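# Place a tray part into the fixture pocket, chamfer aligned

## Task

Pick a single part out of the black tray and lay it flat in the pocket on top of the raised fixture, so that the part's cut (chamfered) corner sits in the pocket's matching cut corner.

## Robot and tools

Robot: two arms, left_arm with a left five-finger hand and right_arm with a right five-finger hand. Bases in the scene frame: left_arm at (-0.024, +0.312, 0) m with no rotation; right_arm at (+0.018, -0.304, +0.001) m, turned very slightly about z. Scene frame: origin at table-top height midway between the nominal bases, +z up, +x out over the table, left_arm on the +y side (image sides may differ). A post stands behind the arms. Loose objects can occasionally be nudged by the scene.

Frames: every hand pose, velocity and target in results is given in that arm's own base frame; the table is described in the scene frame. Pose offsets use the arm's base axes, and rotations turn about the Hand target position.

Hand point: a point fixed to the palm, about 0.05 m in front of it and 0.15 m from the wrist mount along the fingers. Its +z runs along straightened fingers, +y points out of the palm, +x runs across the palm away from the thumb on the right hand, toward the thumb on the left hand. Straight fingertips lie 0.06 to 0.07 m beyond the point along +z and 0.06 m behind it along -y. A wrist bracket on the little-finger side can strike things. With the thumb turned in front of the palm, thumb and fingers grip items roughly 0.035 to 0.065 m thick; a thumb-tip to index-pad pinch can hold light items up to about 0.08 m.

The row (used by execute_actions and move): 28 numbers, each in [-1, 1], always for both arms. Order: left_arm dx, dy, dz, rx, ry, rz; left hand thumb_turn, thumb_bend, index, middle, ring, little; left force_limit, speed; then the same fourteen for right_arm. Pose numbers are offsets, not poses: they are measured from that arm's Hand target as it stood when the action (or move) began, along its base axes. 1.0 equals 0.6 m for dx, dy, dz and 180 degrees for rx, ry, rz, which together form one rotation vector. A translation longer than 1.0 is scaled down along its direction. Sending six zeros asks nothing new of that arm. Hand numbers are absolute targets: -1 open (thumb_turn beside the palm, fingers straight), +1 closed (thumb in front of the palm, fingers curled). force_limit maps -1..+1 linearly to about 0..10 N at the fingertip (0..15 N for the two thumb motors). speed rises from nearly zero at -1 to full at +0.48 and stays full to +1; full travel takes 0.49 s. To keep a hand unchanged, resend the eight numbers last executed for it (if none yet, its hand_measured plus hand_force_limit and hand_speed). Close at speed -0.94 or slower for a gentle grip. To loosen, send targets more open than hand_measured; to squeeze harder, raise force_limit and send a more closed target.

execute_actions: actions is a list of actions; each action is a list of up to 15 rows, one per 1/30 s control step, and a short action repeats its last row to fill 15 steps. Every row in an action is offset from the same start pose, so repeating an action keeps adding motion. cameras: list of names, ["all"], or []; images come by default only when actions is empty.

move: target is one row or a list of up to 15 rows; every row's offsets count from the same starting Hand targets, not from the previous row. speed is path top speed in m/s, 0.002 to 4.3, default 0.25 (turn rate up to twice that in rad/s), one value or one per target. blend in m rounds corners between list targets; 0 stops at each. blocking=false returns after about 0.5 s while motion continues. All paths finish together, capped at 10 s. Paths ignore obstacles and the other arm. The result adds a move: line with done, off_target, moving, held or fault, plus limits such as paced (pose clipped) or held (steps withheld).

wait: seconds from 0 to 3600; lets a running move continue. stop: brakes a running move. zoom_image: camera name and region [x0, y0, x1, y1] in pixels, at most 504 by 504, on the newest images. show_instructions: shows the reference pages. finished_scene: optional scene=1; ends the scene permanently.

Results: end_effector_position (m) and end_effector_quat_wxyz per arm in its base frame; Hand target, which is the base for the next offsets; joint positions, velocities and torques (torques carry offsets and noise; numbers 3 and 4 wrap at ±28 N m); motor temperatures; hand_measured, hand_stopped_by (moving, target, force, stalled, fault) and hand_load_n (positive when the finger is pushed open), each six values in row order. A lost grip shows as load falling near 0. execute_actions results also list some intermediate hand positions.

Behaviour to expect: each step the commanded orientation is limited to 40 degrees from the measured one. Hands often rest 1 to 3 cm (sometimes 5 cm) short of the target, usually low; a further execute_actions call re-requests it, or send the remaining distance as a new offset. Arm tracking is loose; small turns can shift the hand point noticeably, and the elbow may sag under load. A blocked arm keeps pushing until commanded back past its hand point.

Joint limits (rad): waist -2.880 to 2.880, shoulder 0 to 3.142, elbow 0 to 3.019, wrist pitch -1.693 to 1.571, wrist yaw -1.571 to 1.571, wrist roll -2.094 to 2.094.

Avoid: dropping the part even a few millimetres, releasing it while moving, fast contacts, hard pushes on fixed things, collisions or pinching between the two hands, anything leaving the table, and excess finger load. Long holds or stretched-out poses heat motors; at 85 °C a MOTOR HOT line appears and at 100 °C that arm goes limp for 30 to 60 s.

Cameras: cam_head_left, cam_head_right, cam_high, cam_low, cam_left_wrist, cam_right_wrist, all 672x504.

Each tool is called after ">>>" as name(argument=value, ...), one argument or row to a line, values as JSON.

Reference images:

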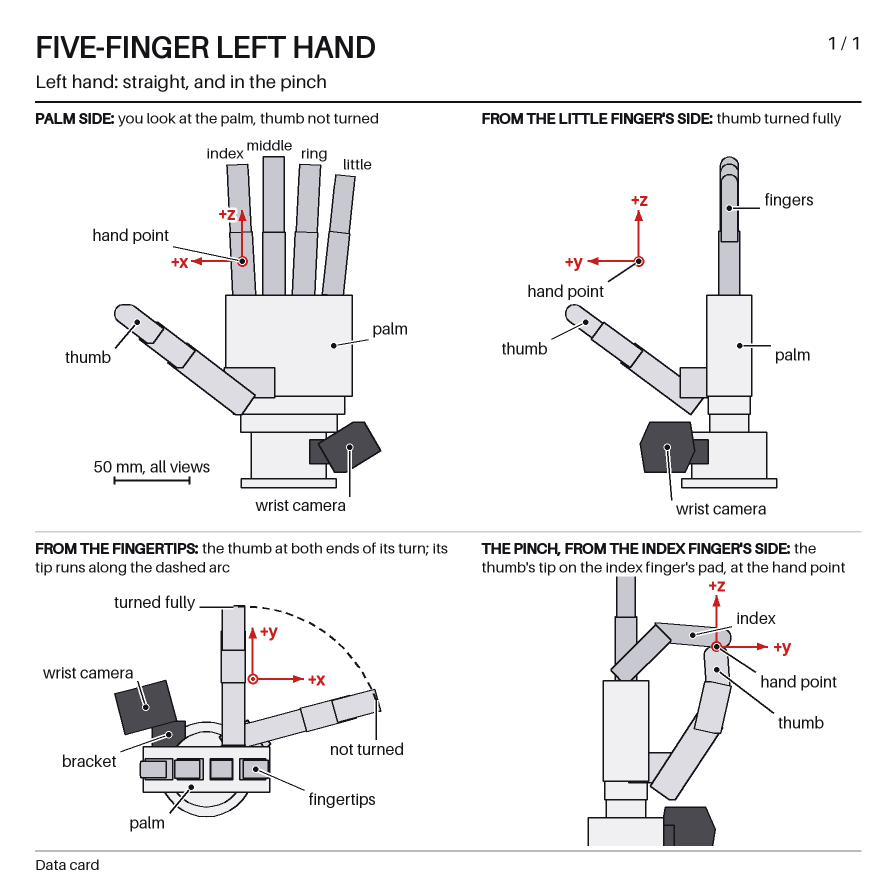

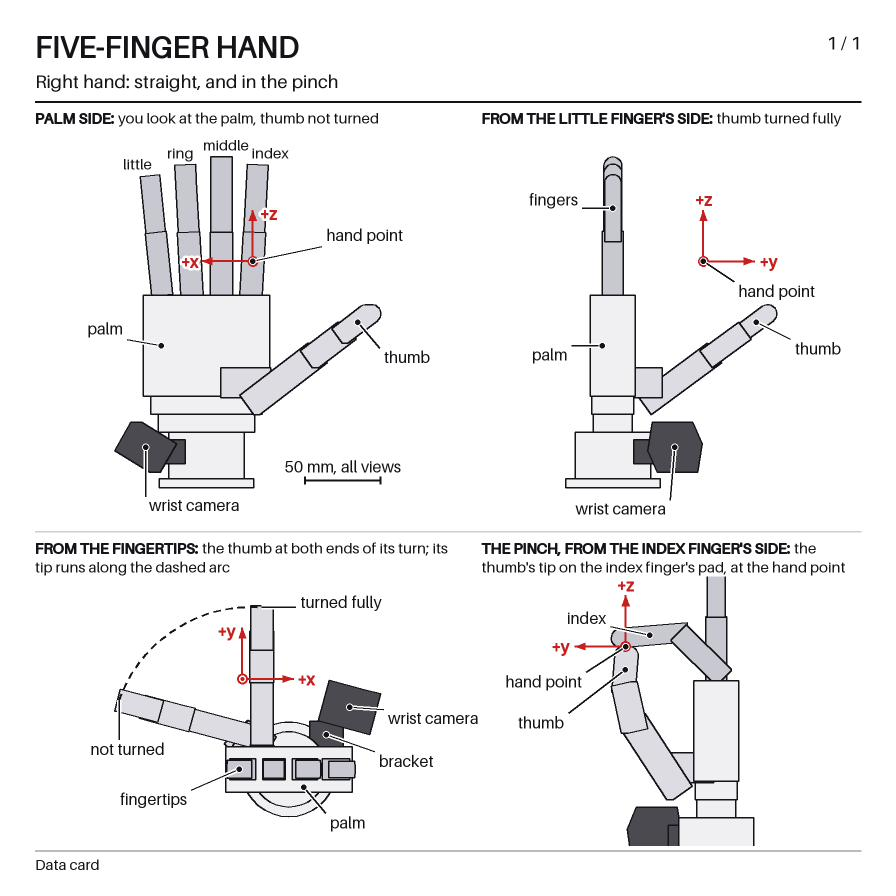

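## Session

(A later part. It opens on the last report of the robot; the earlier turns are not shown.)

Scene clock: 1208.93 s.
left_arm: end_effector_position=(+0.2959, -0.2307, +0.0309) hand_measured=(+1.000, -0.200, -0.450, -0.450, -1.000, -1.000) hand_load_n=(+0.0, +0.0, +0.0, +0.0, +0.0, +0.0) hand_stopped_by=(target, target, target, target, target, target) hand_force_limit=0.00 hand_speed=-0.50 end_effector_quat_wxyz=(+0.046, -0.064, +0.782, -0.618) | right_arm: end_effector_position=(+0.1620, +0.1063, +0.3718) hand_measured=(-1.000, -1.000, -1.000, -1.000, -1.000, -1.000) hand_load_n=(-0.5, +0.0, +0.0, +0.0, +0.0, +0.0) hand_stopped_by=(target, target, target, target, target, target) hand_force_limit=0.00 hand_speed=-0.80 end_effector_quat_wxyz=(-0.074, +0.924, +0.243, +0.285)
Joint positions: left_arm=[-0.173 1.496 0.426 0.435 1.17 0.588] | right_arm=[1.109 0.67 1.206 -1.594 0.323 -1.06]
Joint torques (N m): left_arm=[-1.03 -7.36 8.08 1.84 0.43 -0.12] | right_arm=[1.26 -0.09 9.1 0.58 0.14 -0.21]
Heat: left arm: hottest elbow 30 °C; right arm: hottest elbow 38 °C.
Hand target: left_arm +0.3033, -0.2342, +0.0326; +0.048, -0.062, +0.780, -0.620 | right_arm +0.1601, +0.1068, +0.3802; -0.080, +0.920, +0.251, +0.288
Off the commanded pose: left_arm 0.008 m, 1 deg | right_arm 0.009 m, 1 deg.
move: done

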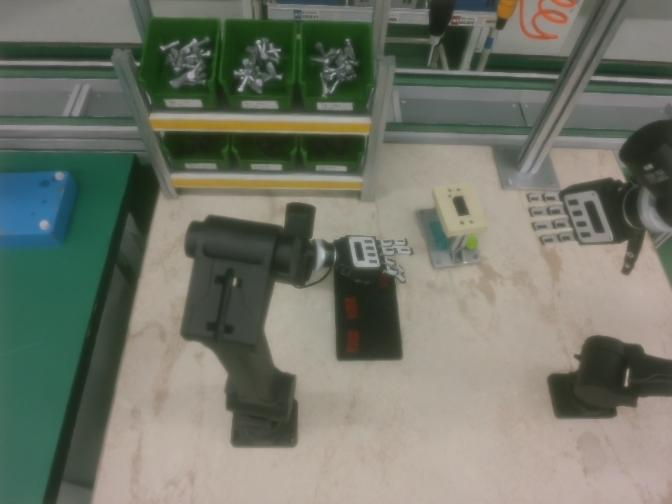

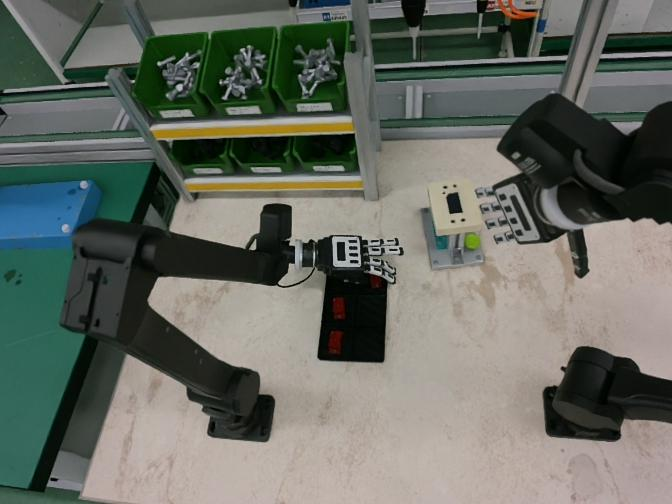

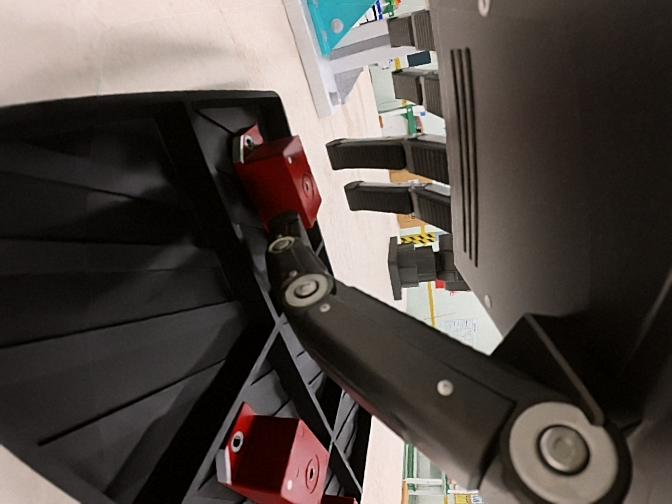

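>>> move(
  target=[0.0093,0.0,-0.001,0,0,0,1,-0.2,-0.45,-0.45,-1,-1,0,-0.5,0,0,0,0,0,0,-1,-1,-1,-1,-1,-1,0,-0.8],
  speed=0.05,
  cameras=["cam_head_left","cam_head_right","cam_left_wrist"],
)

>>> zoom_image(
  camera="cam_head_right",
  region=[320, 220, 420, 320],
)

>>> zoom_image(
  camera="cam_left_wrist",
  region=[180, 80, 400, 300],
)

Scene clock: 1255.17 s.
left_arm: end_effector_position=(+0.2949, -0.2305, +0.0277) hand_measured=(+1.000, -0.200, -0.450, -0.450, -1.000, -1.000) hand_load_n=(+0.0, +0.0, +0.0, +0.0, +0.0, +0.0) hand_stopped_by=(target, target, target, target, target, target) hand_force_limit=0.00 hand_speed=-0.50 end_effector_quat_wxyz=(+0.042, -0.067, +0.783, -0.617) | right_arm: end_effector_position=(+0.1620, +0.1063, +0.3718) hand_measured=(-1.000, -1.000, -1.000, -1.000, -1.000, -1.000) hand_load_n=(+0.0, +0.0, +0.0, +0.0, +0.0, +0.0) hand_stopped_by=(target, target, target, target, target, target) hand_force_limit=0.00 hand_speed=-0.80 end_effector_quat_wxyz=(-0.074, +0.924, +0.243, +0.285)
Joint positions: left_arm=[-0.173 1.506 0.426 0.435 1.17 0.588] | right_arm=[1.109 0.67 1.206 -1.594 0.323 -1.06]
Joint torques (N m): left_arm=[-0.73 -7.3 9.31 1.61 0.56 -0.08] | right_arm=[1.38 -0.21 9.18 0.61 0.12 -0.21]
Heat: left arm: hottest elbow 30 °C; right arm: hottest elbow 39 °C.
Hand target: left_arm +0.3089, -0.2342, +0.0321; +0.048, -0.062, +0.780, -0.620 | right_arm +0.1601, +0.1068, +0.3802; -0.080, +0.920, +0.251, +0.288
Off the commanded pose: left_arm 0.015 m, 1 deg | right_arm 0.009 m, 1 deg.
move: off_target (left_arm)

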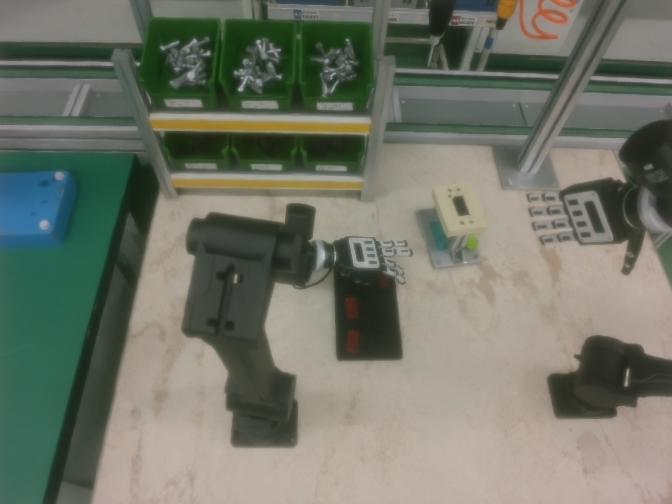

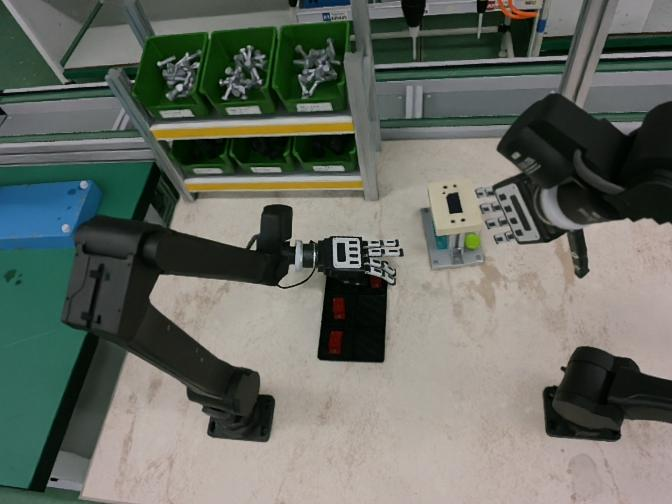

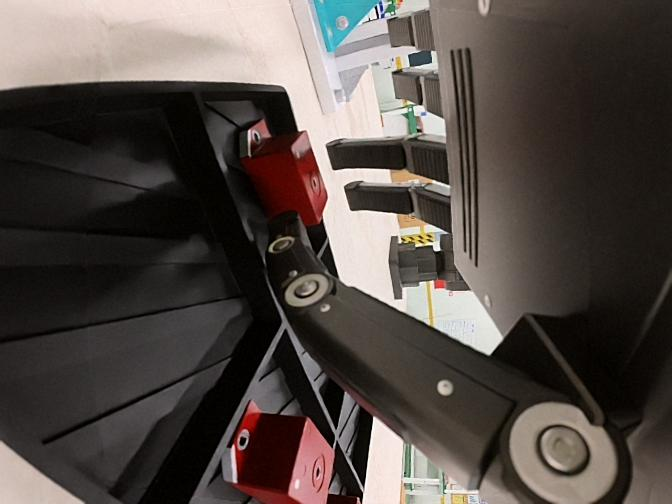

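Scaled by 5.040 from the camera's image (finer frame: 960x720).

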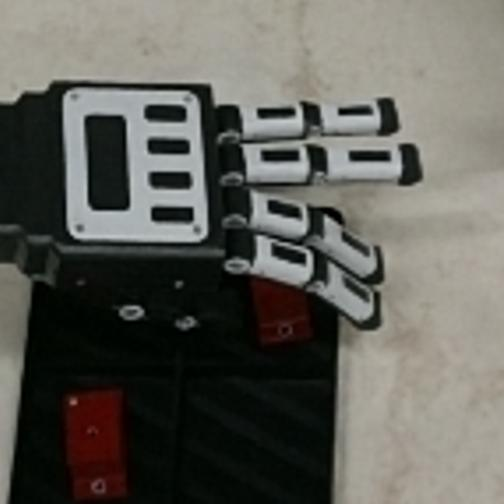

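Scaled by 2.291 from the camera's image (finer frame: 960x720).

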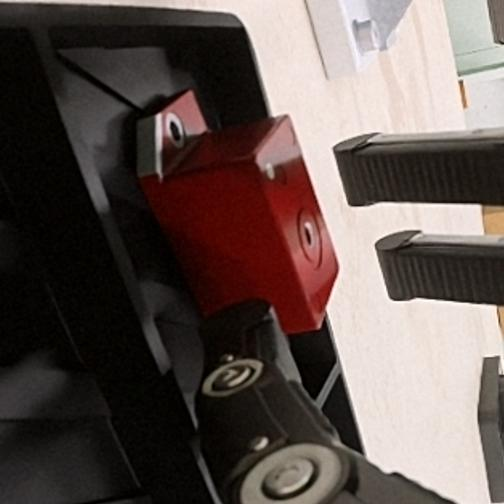

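>>> move(
  target=[
    [-0.0098,-0.0013,0.063,0,0,0,1,-0.2,-0.45,-0.45,-1,-1,0,-0.5,0,0,0,0,0,0,-1,-1,-1,-1,-1,-1,0,-0.8],
    [-0.009,-0.0005,-0.0077,0,0,0,1,-0.2,-0.45,-0.45,-1,-1,0,-0.5,0,0,0,0,0,0,-1,-1,-1,-1,-1,-1,0,-0.8],
  ],
  speed=0.06,
  cameras=["cam_head_left","cam_head_right","cam_left_wrist"],
)

>>> zoom_image(
  camera="cam_head_right",
  region=[320, 220, 420, 320],
)

>>> zoom_image(
  camera="cam_left_wrist",
  region=[180, 80, 400, 300],
)

Scene clock: 1282.13 s.
left_arm: end_effector_position=(+0.3011, -0.2318, +0.0289) hand_measured=(+1.000, -0.200, -0.450, -0.450, -1.000, -1.000) hand_load_n=(+0.0, +0.0, +0.0, +0.0, +0.0, +0.0) hand_stopped_by=(target, target, target, target, target, target) hand_force_limit=0.00 hand_speed=-0.50 end_effector_quat_wxyz=(+0.048, -0.065, +0.781, -0.619) | right_arm: end_effector_position=(+0.1620, +0.1063, +0.3718) hand_measured=(-1.000, -1.000, -1.000, -1.000, -1.000, -1.000) hand_load_n=(+0.0, +0.0, +0.0, +0.0, +0.0, +0.0) hand_stopped_by=(target, target, target, target, target, target) hand_force_limit=0.00 hand_speed=-0.80 end_effector_quat_wxyz=(-0.074, +0.924, +0.243, +0.285)
Joint positions: left_arm=[-0.173 1.517 0.435 0.461 1.168 0.578] | right_arm=[1.109 0.67 1.206 -1.594 0.323 -1.06]
Joint torques (N m): left_arm=[-1.08 -7.65 6.95 1.78 0.46 -0.05] | right_arm=[1.44 -0.21 9.16 0.54 0.15 -0.22]
Heat: left arm: hottest elbow 31 °C; right arm: hottest elbow 39 °C.
Hand target: left_arm +0.3033, -0.2345, +0.0274; +0.048, -0.062, +0.780, -0.620 | right_arm +0.1601, +0.1068, +0.3802; -0.080, +0.920, +0.251, +0.288
Off the commanded pose: left_arm 0.004 m, 0 deg | right_arm 0.009 m, 1 deg.
move: done

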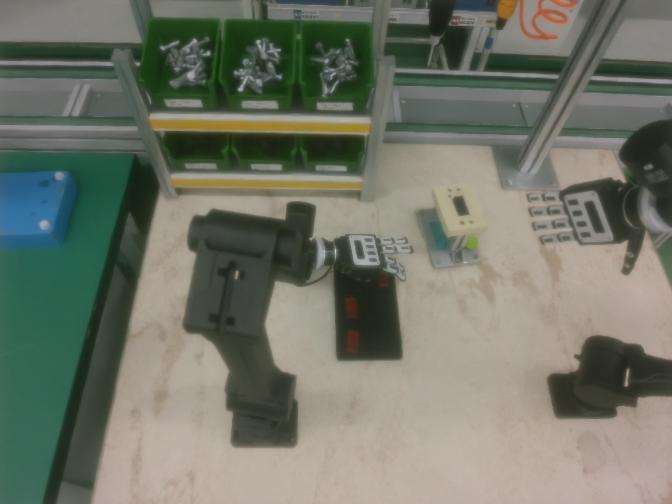

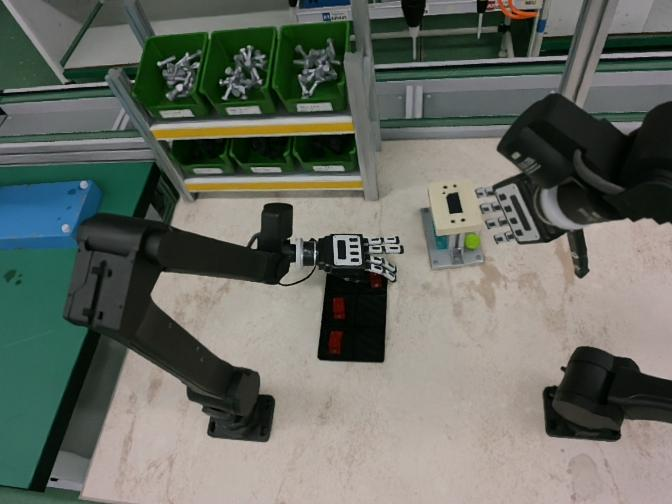

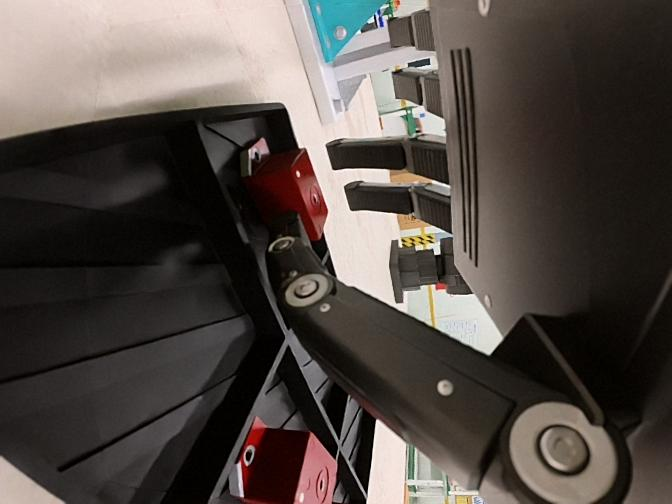

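Scaled by 5.040 from the camera's image (finer frame: 960x720).

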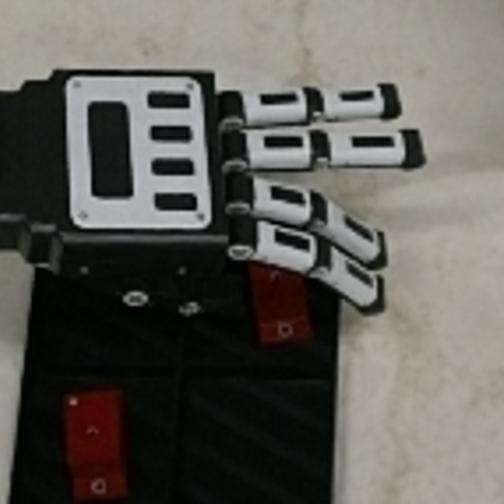

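Scaled by 2.291 from the camera's image (finer frame: 960x720).

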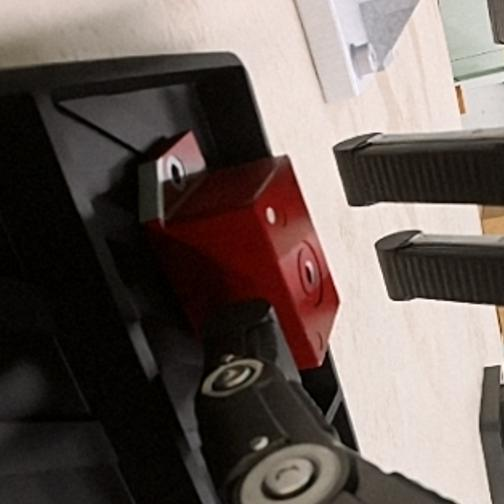

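>>> move(
  target=[0,0,0,0,0,0,1,-0.12,-0.45,-0.45,-1,-1,-0.6,-0.9,0,0,0,0,0,0,-1,-1,-1,-1,-1,-1,0,-0.8],
  cameras=[],
)

>>> move(
  target=[0,0,0,0,0,0,1,-0.12,0.1,0.1,-1,-1,-0.6,-0.92,0,0,0,0,0,0,-1,-1,-1,-1,-1,-1,0,-0.8],
  cameras=["cam_head_left","cam_head_right","cam_left_wrist"],
)

>>> zoom_image(
  camera="cam_head_right",
  region=[320, 220, 420, 320],
)

>>> zoom_image(
  camera="cam_left_wrist",
  region=[180, 80, 400, 300],
)

Scene clock: 1302.10 s.
left_arm: end_effector_position=(+0.3011, -0.2318, +0.0289) hand_measured=(+1.000, -0.120, -0.450, -0.450, -1.000, -1.000) hand_load_n=(+0.0, +0.0, +0.0, +0.0, +0.0, +0.0) hand_stopped_by=(target, target, target, target, target, target) hand_force_limit=-0.60 hand_speed=-0.90 end_effector_quat_wxyz=(+0.048, -0.065, +0.781, -0.619) | right_arm: end_effector_position=(+0.1620, +0.1063, +0.3718) hand_measured=(-1.000, -1.000, -1.000, -1.000, -1.000, -1.000) hand_load_n=(+0.0, +0.0, +0.0, +0.0, +0.0, +0.0) hand_stopped_by=(target, target, target, target, target, target) hand_force_limit=0.00 hand_speed=-0.80 end_effector_quat_wxyz=(-0.074, +0.924, +0.243, +0.285)
Joint positions: left_arm=[-0.173 1.517 0.435 0.461 1.168 0.578] | right_arm=[1.109 0.67 1.206 -1.594 0.323 -1.06]
Joint torques (N m): left_arm=[-1.08 -7.71 6.95 1.88 0.45 -0.05] | right_arm=[1.26 0.09 9.17 0.53 0.13 -0.21]
Heat: left arm: hottest elbow 31 °C; right arm: hottest elbow 39 °C.
Hand target: left_arm +0.3033, -0.2345, +0.0274; +0.048, -0.062, +0.780, -0.620 | right_arm +0.1601, +0.1068, +0.3802; -0.080, +0.920, +0.251, +0.288
Off the commanded pose: left_arm 0.004 m, 0 deg | right_arm 0.009 m, 1 deg.
move: done

Scene clock: 1304.07 s.
left_arm: end_effector_position=(+0.3015, -0.2321, +0.0296) hand_measured=(+1.000, -0.120, -0.070, -0.182, -1.000, -1.000) hand_load_n=(-1.0, +1.0, +4.0, +0.5, +0.0, +0.0) hand_stopped_by=(target, target, force, force, target, target) hand_force_limit=-0.60 hand_speed=-0.92 end_effector_quat_wxyz=(+0.049, -0.062, +0.780, -0.620) | right_arm: end_effector_position=(+0.1620, +0.1063, +0.3718) hand_measured=(-1.000, -1.000, -1.000, -1.000, -1.000, -1.000) hand_load_n=(+0.0, +0.0, +0.0, +0.0, +0.0, +0.0) hand_stopped_by=(target, target, target, target, target, target) hand_force_limit=0.00 hand_speed=-0.80 end_effector_quat_wxyz=(-0.074, +0.924, +0.243, +0.285)
Joint positions: left_arm=[-0.173 1.517 0.435 0.466 1.171 0.578] | right_arm=[1.109 0.67 1.206 -1.594 0.323 -1.06]
Joint torques (N m): left_arm=[-1.08 -7.65 6.94 1.7 0.31 -0.05] | right_arm=[1.44 -0.21 9.13 0.62 0.15 -0.22]
Heat: left arm: hottest elbow 31 °C; right arm: hottest elbow 39 °C.
Hand target: left_arm +0.3035, -0.2344, +0.0274; +0.049, -0.062, +0.780, -0.620 | right_arm +0.1601, +0.1068, +0.3802; -0.080, +0.920, +0.251, +0.288
Off the commanded pose: left_arm 0.004 m, 0 deg | right_arm 0.009 m, 1 deg.
move: done

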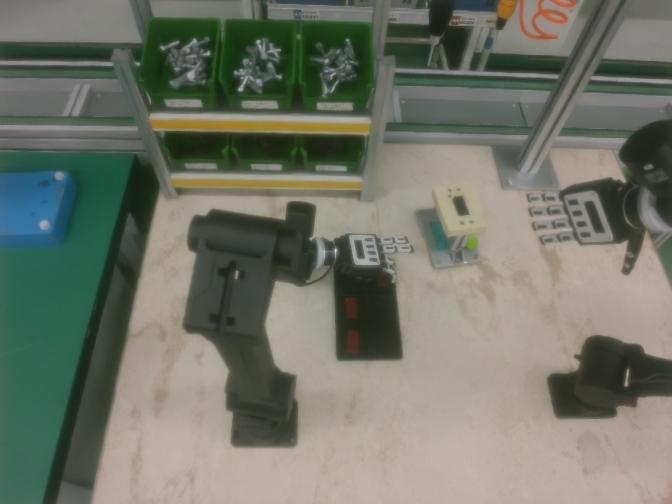

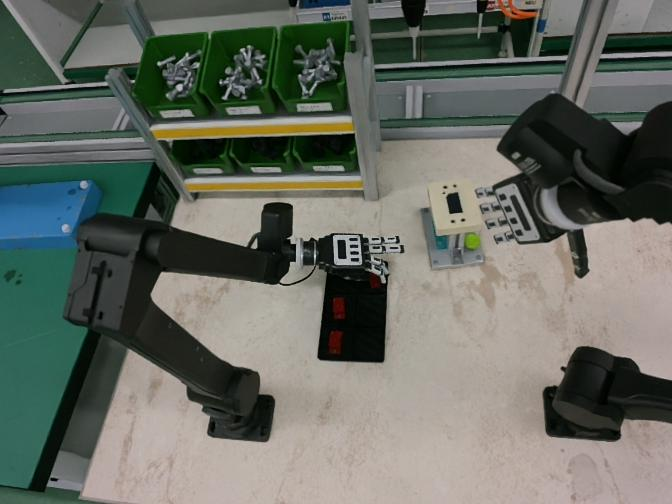

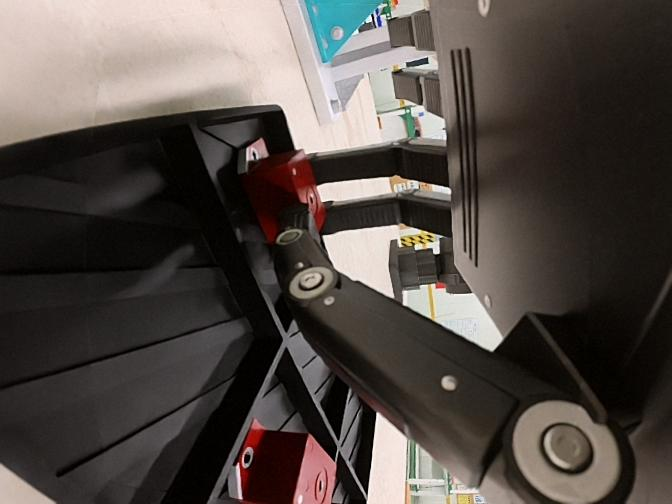

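Scaled by 5.040 from the camera's image (finer frame: 960x720).

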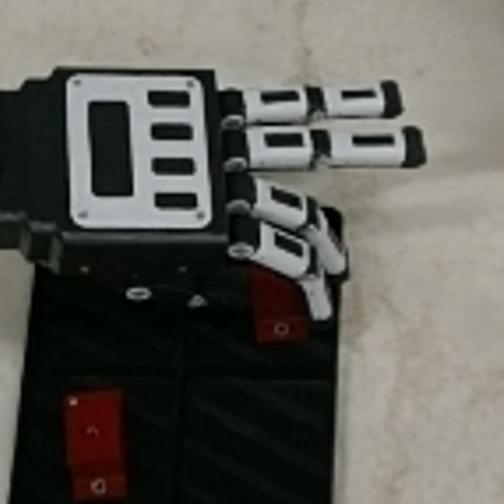

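Scaled by 2.291 from the camera's image (finer frame: 960x720).

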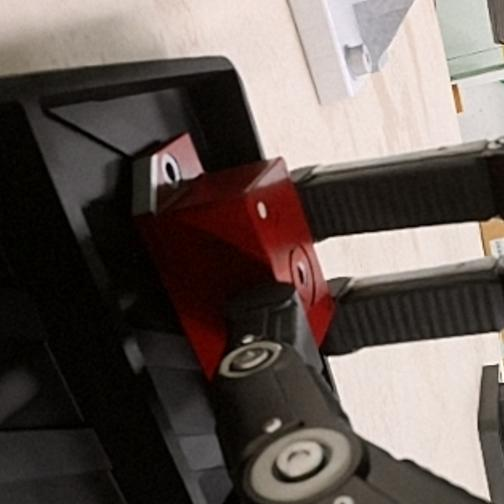

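>>> move(
  target=[0,0,0,0,0,0,1,-0.12,0.1,0.12,-1,-1,-0.5,-0.94,0,0,0,0,0,0,-1,-1,-1,-1,-1,-1,0,-0.8],
  cameras=["cam_left_wrist"],
)

>>> zoom_image(
  camera="cam_left_wrist",
  region=[180, 80, 400, 300],
)

Scene clock: 1314.80 s.
left_arm: end_effector_position=(+0.3015, -0.2323, +0.0298) hand_measured=(+1.000, -0.120, -0.070, -0.172, -1.000, -1.000) hand_load_n=(-1.0, +2.0, +3.5, +1.5, +0.0, +0.0) hand_stopped_by=(target, target, force, force, target, target) hand_force_limit=-0.50 hand_speed=-0.94 end_effector_quat_wxyz=(+0.049, -0.061, +0.780, -0.621) | right_arm: end_effector_position=(+0.1620, +0.1063, +0.3718) hand_measured=(-1.000, -1.000, -1.000, -1.000, -1.000, -1.000) hand_load_n=(+0.0, +0.0, +0.0, +0.0, +0.0, +0.0) hand_stopped_by=(target, target, target, target, target, target) hand_force_limit=0.00 hand_speed=-0.80 end_effector_quat_wxyz=(-0.074, +0.924, +0.243, +0.285)
Joint positions: left_arm=[-0.174 1.517 0.435 0.467 1.172 0.578] | right_arm=[1.109 0.67 1.206 -1.594 0.323 -1.06]
Joint torques (N m): left_arm=[-1.08 -7.59 6.95 1.63 0.29 -0.05] | right_arm=[1.2 0.03 9.11 0.66 0.15 -0.21]
Heat: left arm: hottest elbow 31 °C; right arm: hottest elbow 39 °C.
Hand target: left_arm +0.3033, -0.2345, +0.0274; +0.048, -0.062, +0.780, -0.620 | right_arm +0.1601, +0.1068, +0.3802; -0.080, +0.920, +0.251, +0.288
Off the commanded pose: left_arm 0.004 m, 0 deg | right_arm 0.009 m, 1 deg.
move: done

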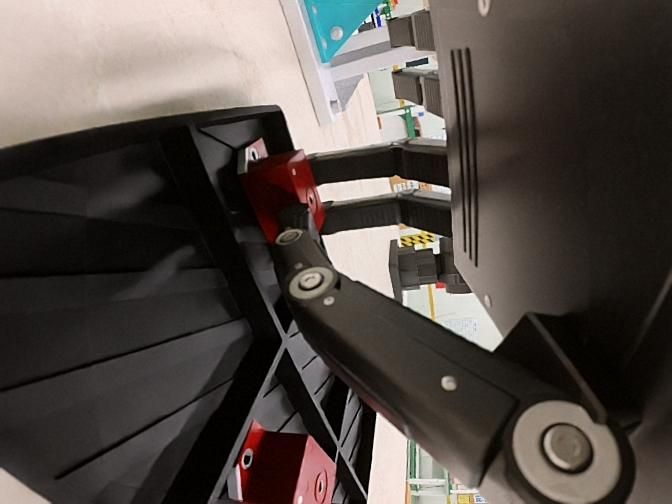

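Scaled by 2.291 from the camera's image (finer frame: 960x720).

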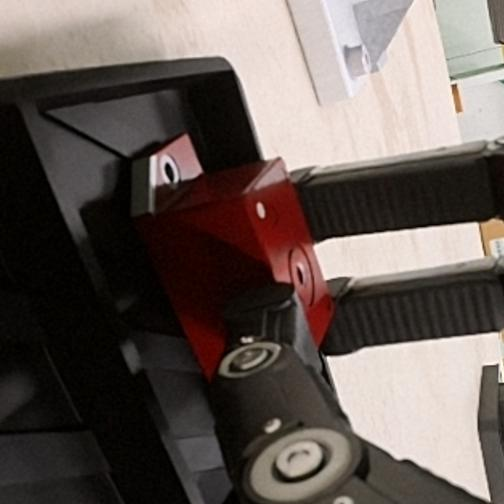

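>>> move(
  target=[0,0,0.1,0,0,0,1,-0.12,0.1,0.12,-1,-1,-0.5,-0.94,0,0,0,0,0,0,-1,-1,-1,-1,-1,-1,0,-0.8],
  speed=0.08,
  cameras=["cam_head_left","cam_head_right","cam_left_wrist","cam_right_wrist"],
)

>>> zoom_image(
  camera="cam_left_wrist",
  region=[180, 80, 400, 300],
)

Scene clock: 1323.17 s.
left_arm: end_effector_position=(+0.2921, -0.2303, +0.0753) hand_measured=(+1.000, -0.120, -0.070, -0.172, -1.000, -1.000) hand_load_n=(+0.0, +0.0, +0.0, +0.0, +0.0, +0.0) hand_stopped_by=(target, target, force, force, target, target) hand_force_limit=-0.50 hand_speed=-0.94 end_effector_quat_wxyz=(+0.042, -0.070, +0.782, -0.618) | right_arm: end_effector_position=(+0.1620, +0.1063, +0.3718) hand_measured=(-1.000, -1.000, -1.000, -1.000, -1.000, -1.000) hand_load_n=(+0.0, +0.0, +0.0, +0.0, +0.0, +0.0) hand_stopped_by=(target, target, target, target, target, target) hand_force_limit=0.00 hand_speed=-0.80 end_effector_quat_wxyz=(-0.074, +0.924, +0.243, +0.285)
Joint positions: left_arm=[-0.174 1.323 0.454 0.233 1.167 0.576] | right_arm=[1.109 0.67 1.206 -1.594 0.323 -1.06]
Joint torques (N m): left_arm=[-0.97 -7.94 11.45 0.65 0.53 -0.05] | right_arm=[1.14 -0.03 9.11 0.55 0.13 -0.22]
Heat: left arm: hottest elbow 31 °C; right arm: hottest elbow 39 °C.
Hand target: left_arm +0.3034, -0.2346, +0.0874; +0.048, -0.062, +0.780, -0.620 | right_arm +0.1601, +0.1068, +0.3802; -0.080, +0.920, +0.251, +0.288
Off the commanded pose: left_arm 0.017 m, 1 deg | right_arm 0.009 m, 1 deg.
move: off_target (left_arm)

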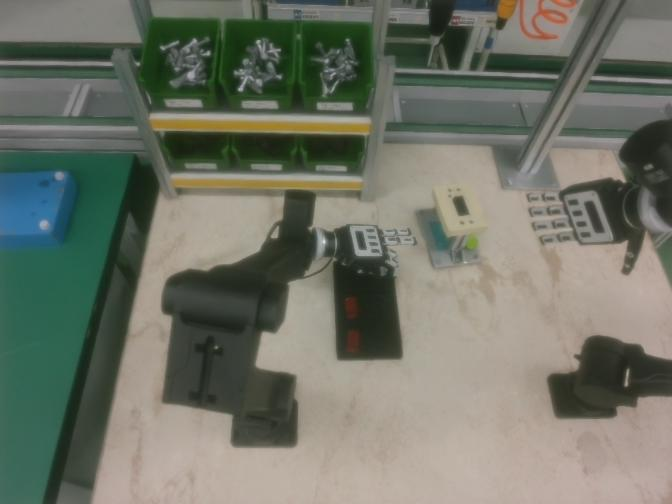

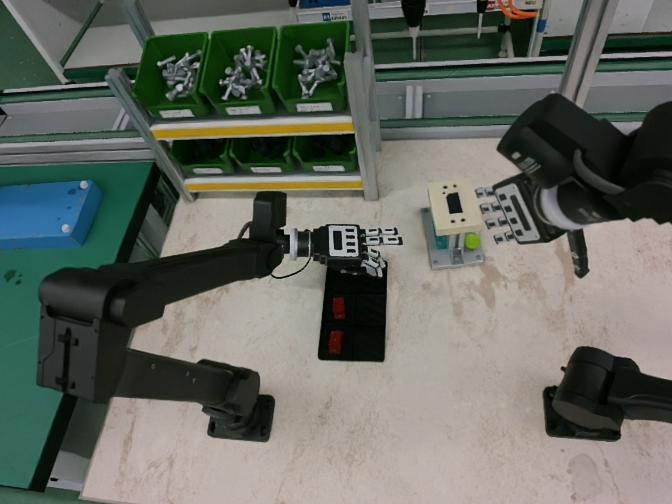

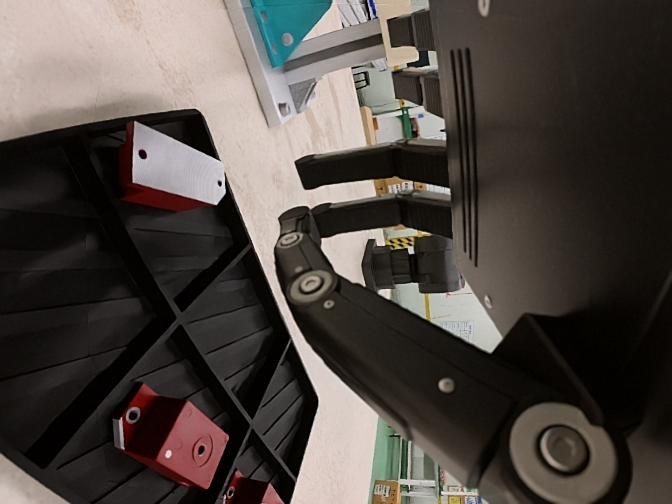

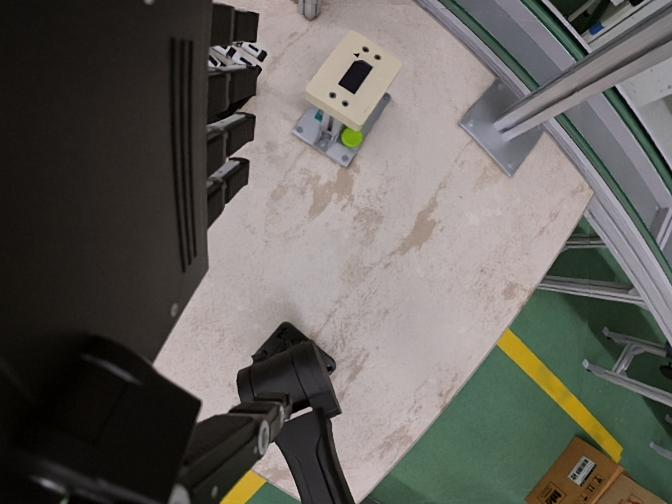

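Scaled by 2.291 from the camera's image (finer frame: 960x720).

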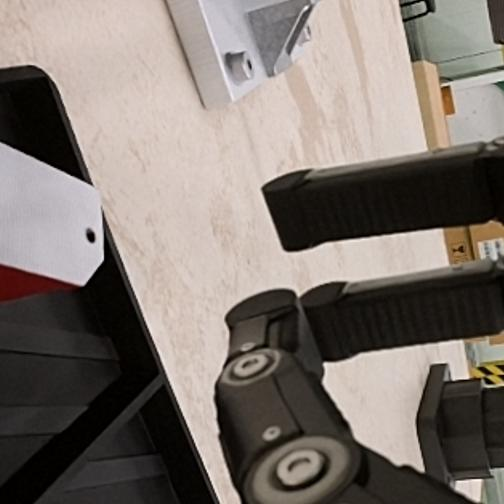

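>>> zoom_image(
  camera="cam_left_wrist",
  region=[100, 100, 240, 240],
)

>>> zoom_image(
  camera="cam_head_right",
  region=[320, 220, 420, 320],
)

>>> zoom_image(
  camera="cam_head_left",
  region=[340, 220, 440, 320],
)

>>> zoom_image(
  camera="cam_high",
  region=[390, 130, 490, 230],
)

Scaled by 3.600 from the camera's image (finer frame: 960x720).

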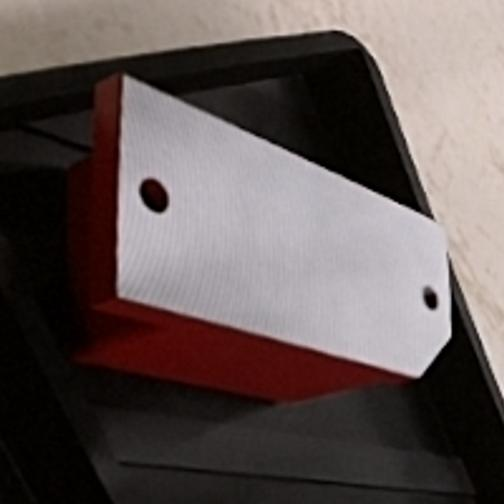

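Scaled by 5.040 from the camera's image (finer frame: 960x720).

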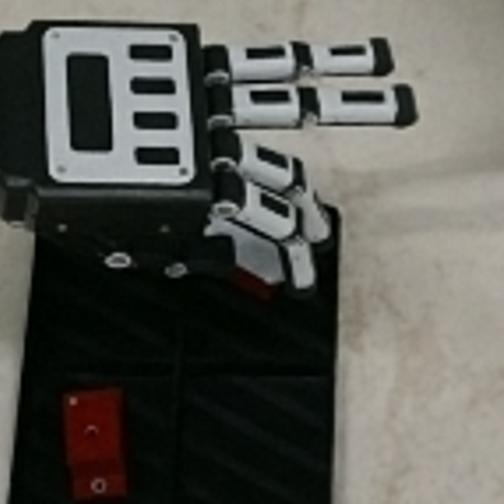

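Scaled by 5.040 from the camera's image (finer frame: 960x720).

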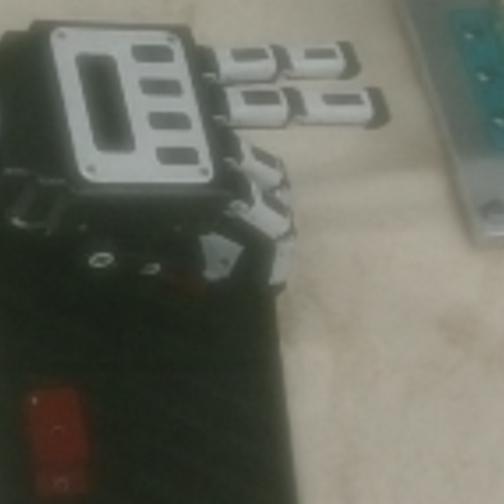

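This scene's latest camera images include none from cam_high. They are from: cam_head_left, cam_head_right, cam_left_wrist, cam_right_wrist. cam_high's image comes with the result of a call that names it in "cameras".

>>> move(
  target=[-0.124,0.114,0.02,0,0,0,1,-0.2,-0.45,-0.45,-1,-1,-0.5,-0.5,0,0,0,0,0,0,-1,-1,-1,-1,-1,-1,0,-0.8],
  speed=0.15,
  cameras=["cam_head_left","cam_head_right","cam_left_wrist","cam_high"],
)

>>> zoom_image(
  camera="cam_head_right",
  region=[310, 240, 410, 340],
)

>>> zoom_image(
  camera="cam_high",
  region=[390, 130, 490, 230],
)

Scene clock: 1459.73 s.
left_arm: end_effector_position=(+0.2142, -0.1670, +0.0899) hand_measured=(+1.000, -0.200, -0.450, -0.450, -1.000, -1.000) hand_load_n=(+0.0, +0.0, +0.0, +0.0, +0.0, +0.0) hand_stopped_by=(target, target, target, target, target, target) hand_force_limit=-0.50 hand_speed=-0.50 end_effector_quat_wxyz=(+0.038, -0.073, +0.780, -0.621) | right_arm: end_effector_position=(+0.1620, +0.1063, +0.3718) hand_measured=(-1.000, -1.000, -1.000, -1.000, -1.000, -1.000) hand_load_n=(+0.0, +0.0, +0.0, +0.0, -0.5, +0.0) hand_stopped_by=(target, target, target, target, target, target) hand_force_limit=0.00 hand_speed=-0.80 end_effector_quat_wxyz=(-0.074, +0.924, +0.243, +0.285)
Joint positions: left_arm=[0.055 1.034 0.384 -0.517 1.322 1.124] | right_arm=[1.109 0.67 1.206 -1.594 0.323 -1.06]
Joint torques (N m): left_arm=[-0.62 -2.43 13.07 0.09 0.84 0.12] | right_arm=[1.55 -0.03 9.1 0.57 0.15 -0.22]
Heat: left arm: hottest elbow 33 °C; right arm: hottest elbow 39 °C.
Hand target: left_arm +0.2290, -0.1661, +0.0994; +0.048, -0.062, +0.780, -0.620 | right_arm +0.1601, +0.1068, +0.3802; -0.080, +0.920, +0.251, +0.288
Off the commanded pose: left_arm 0.018 m, 2 deg | right_arm 0.009 m, 1 deg.
move: off_target (left_arm)
Images, in order (width x height): cam_head_left 672x504, cam_head_right 672x504, cam_high 672x504, cam_left_wrist 672x504.

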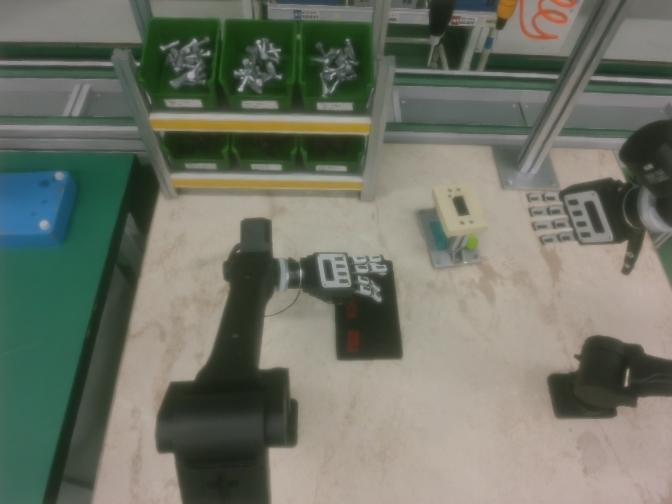

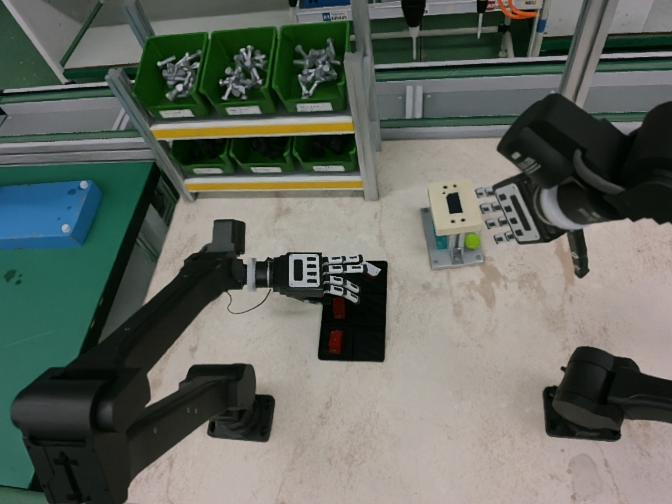

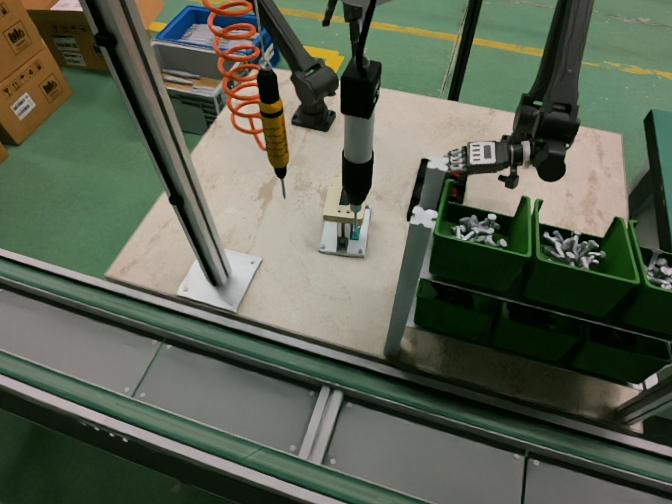

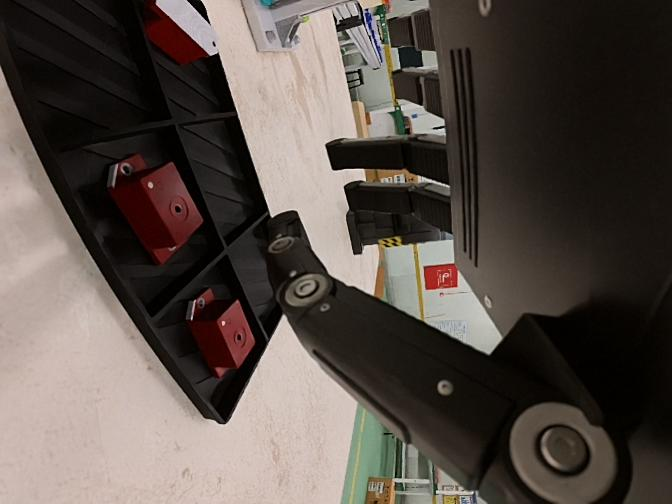

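Scaled by 5.040 from the camera's image (finer frame: 960x720).

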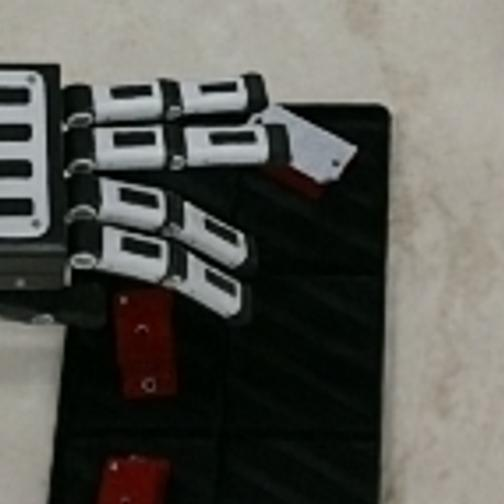

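Scaled by 5.040 from the camera's image (finer frame: 960x720).

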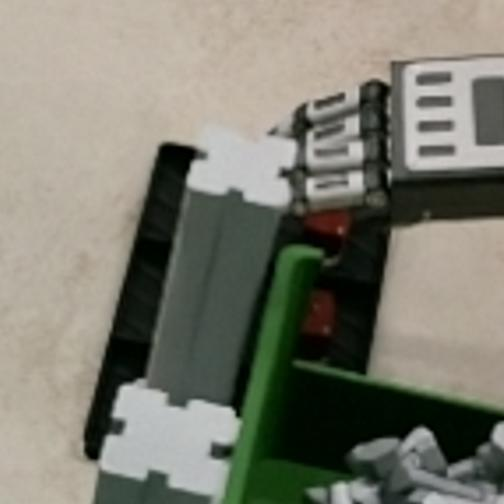

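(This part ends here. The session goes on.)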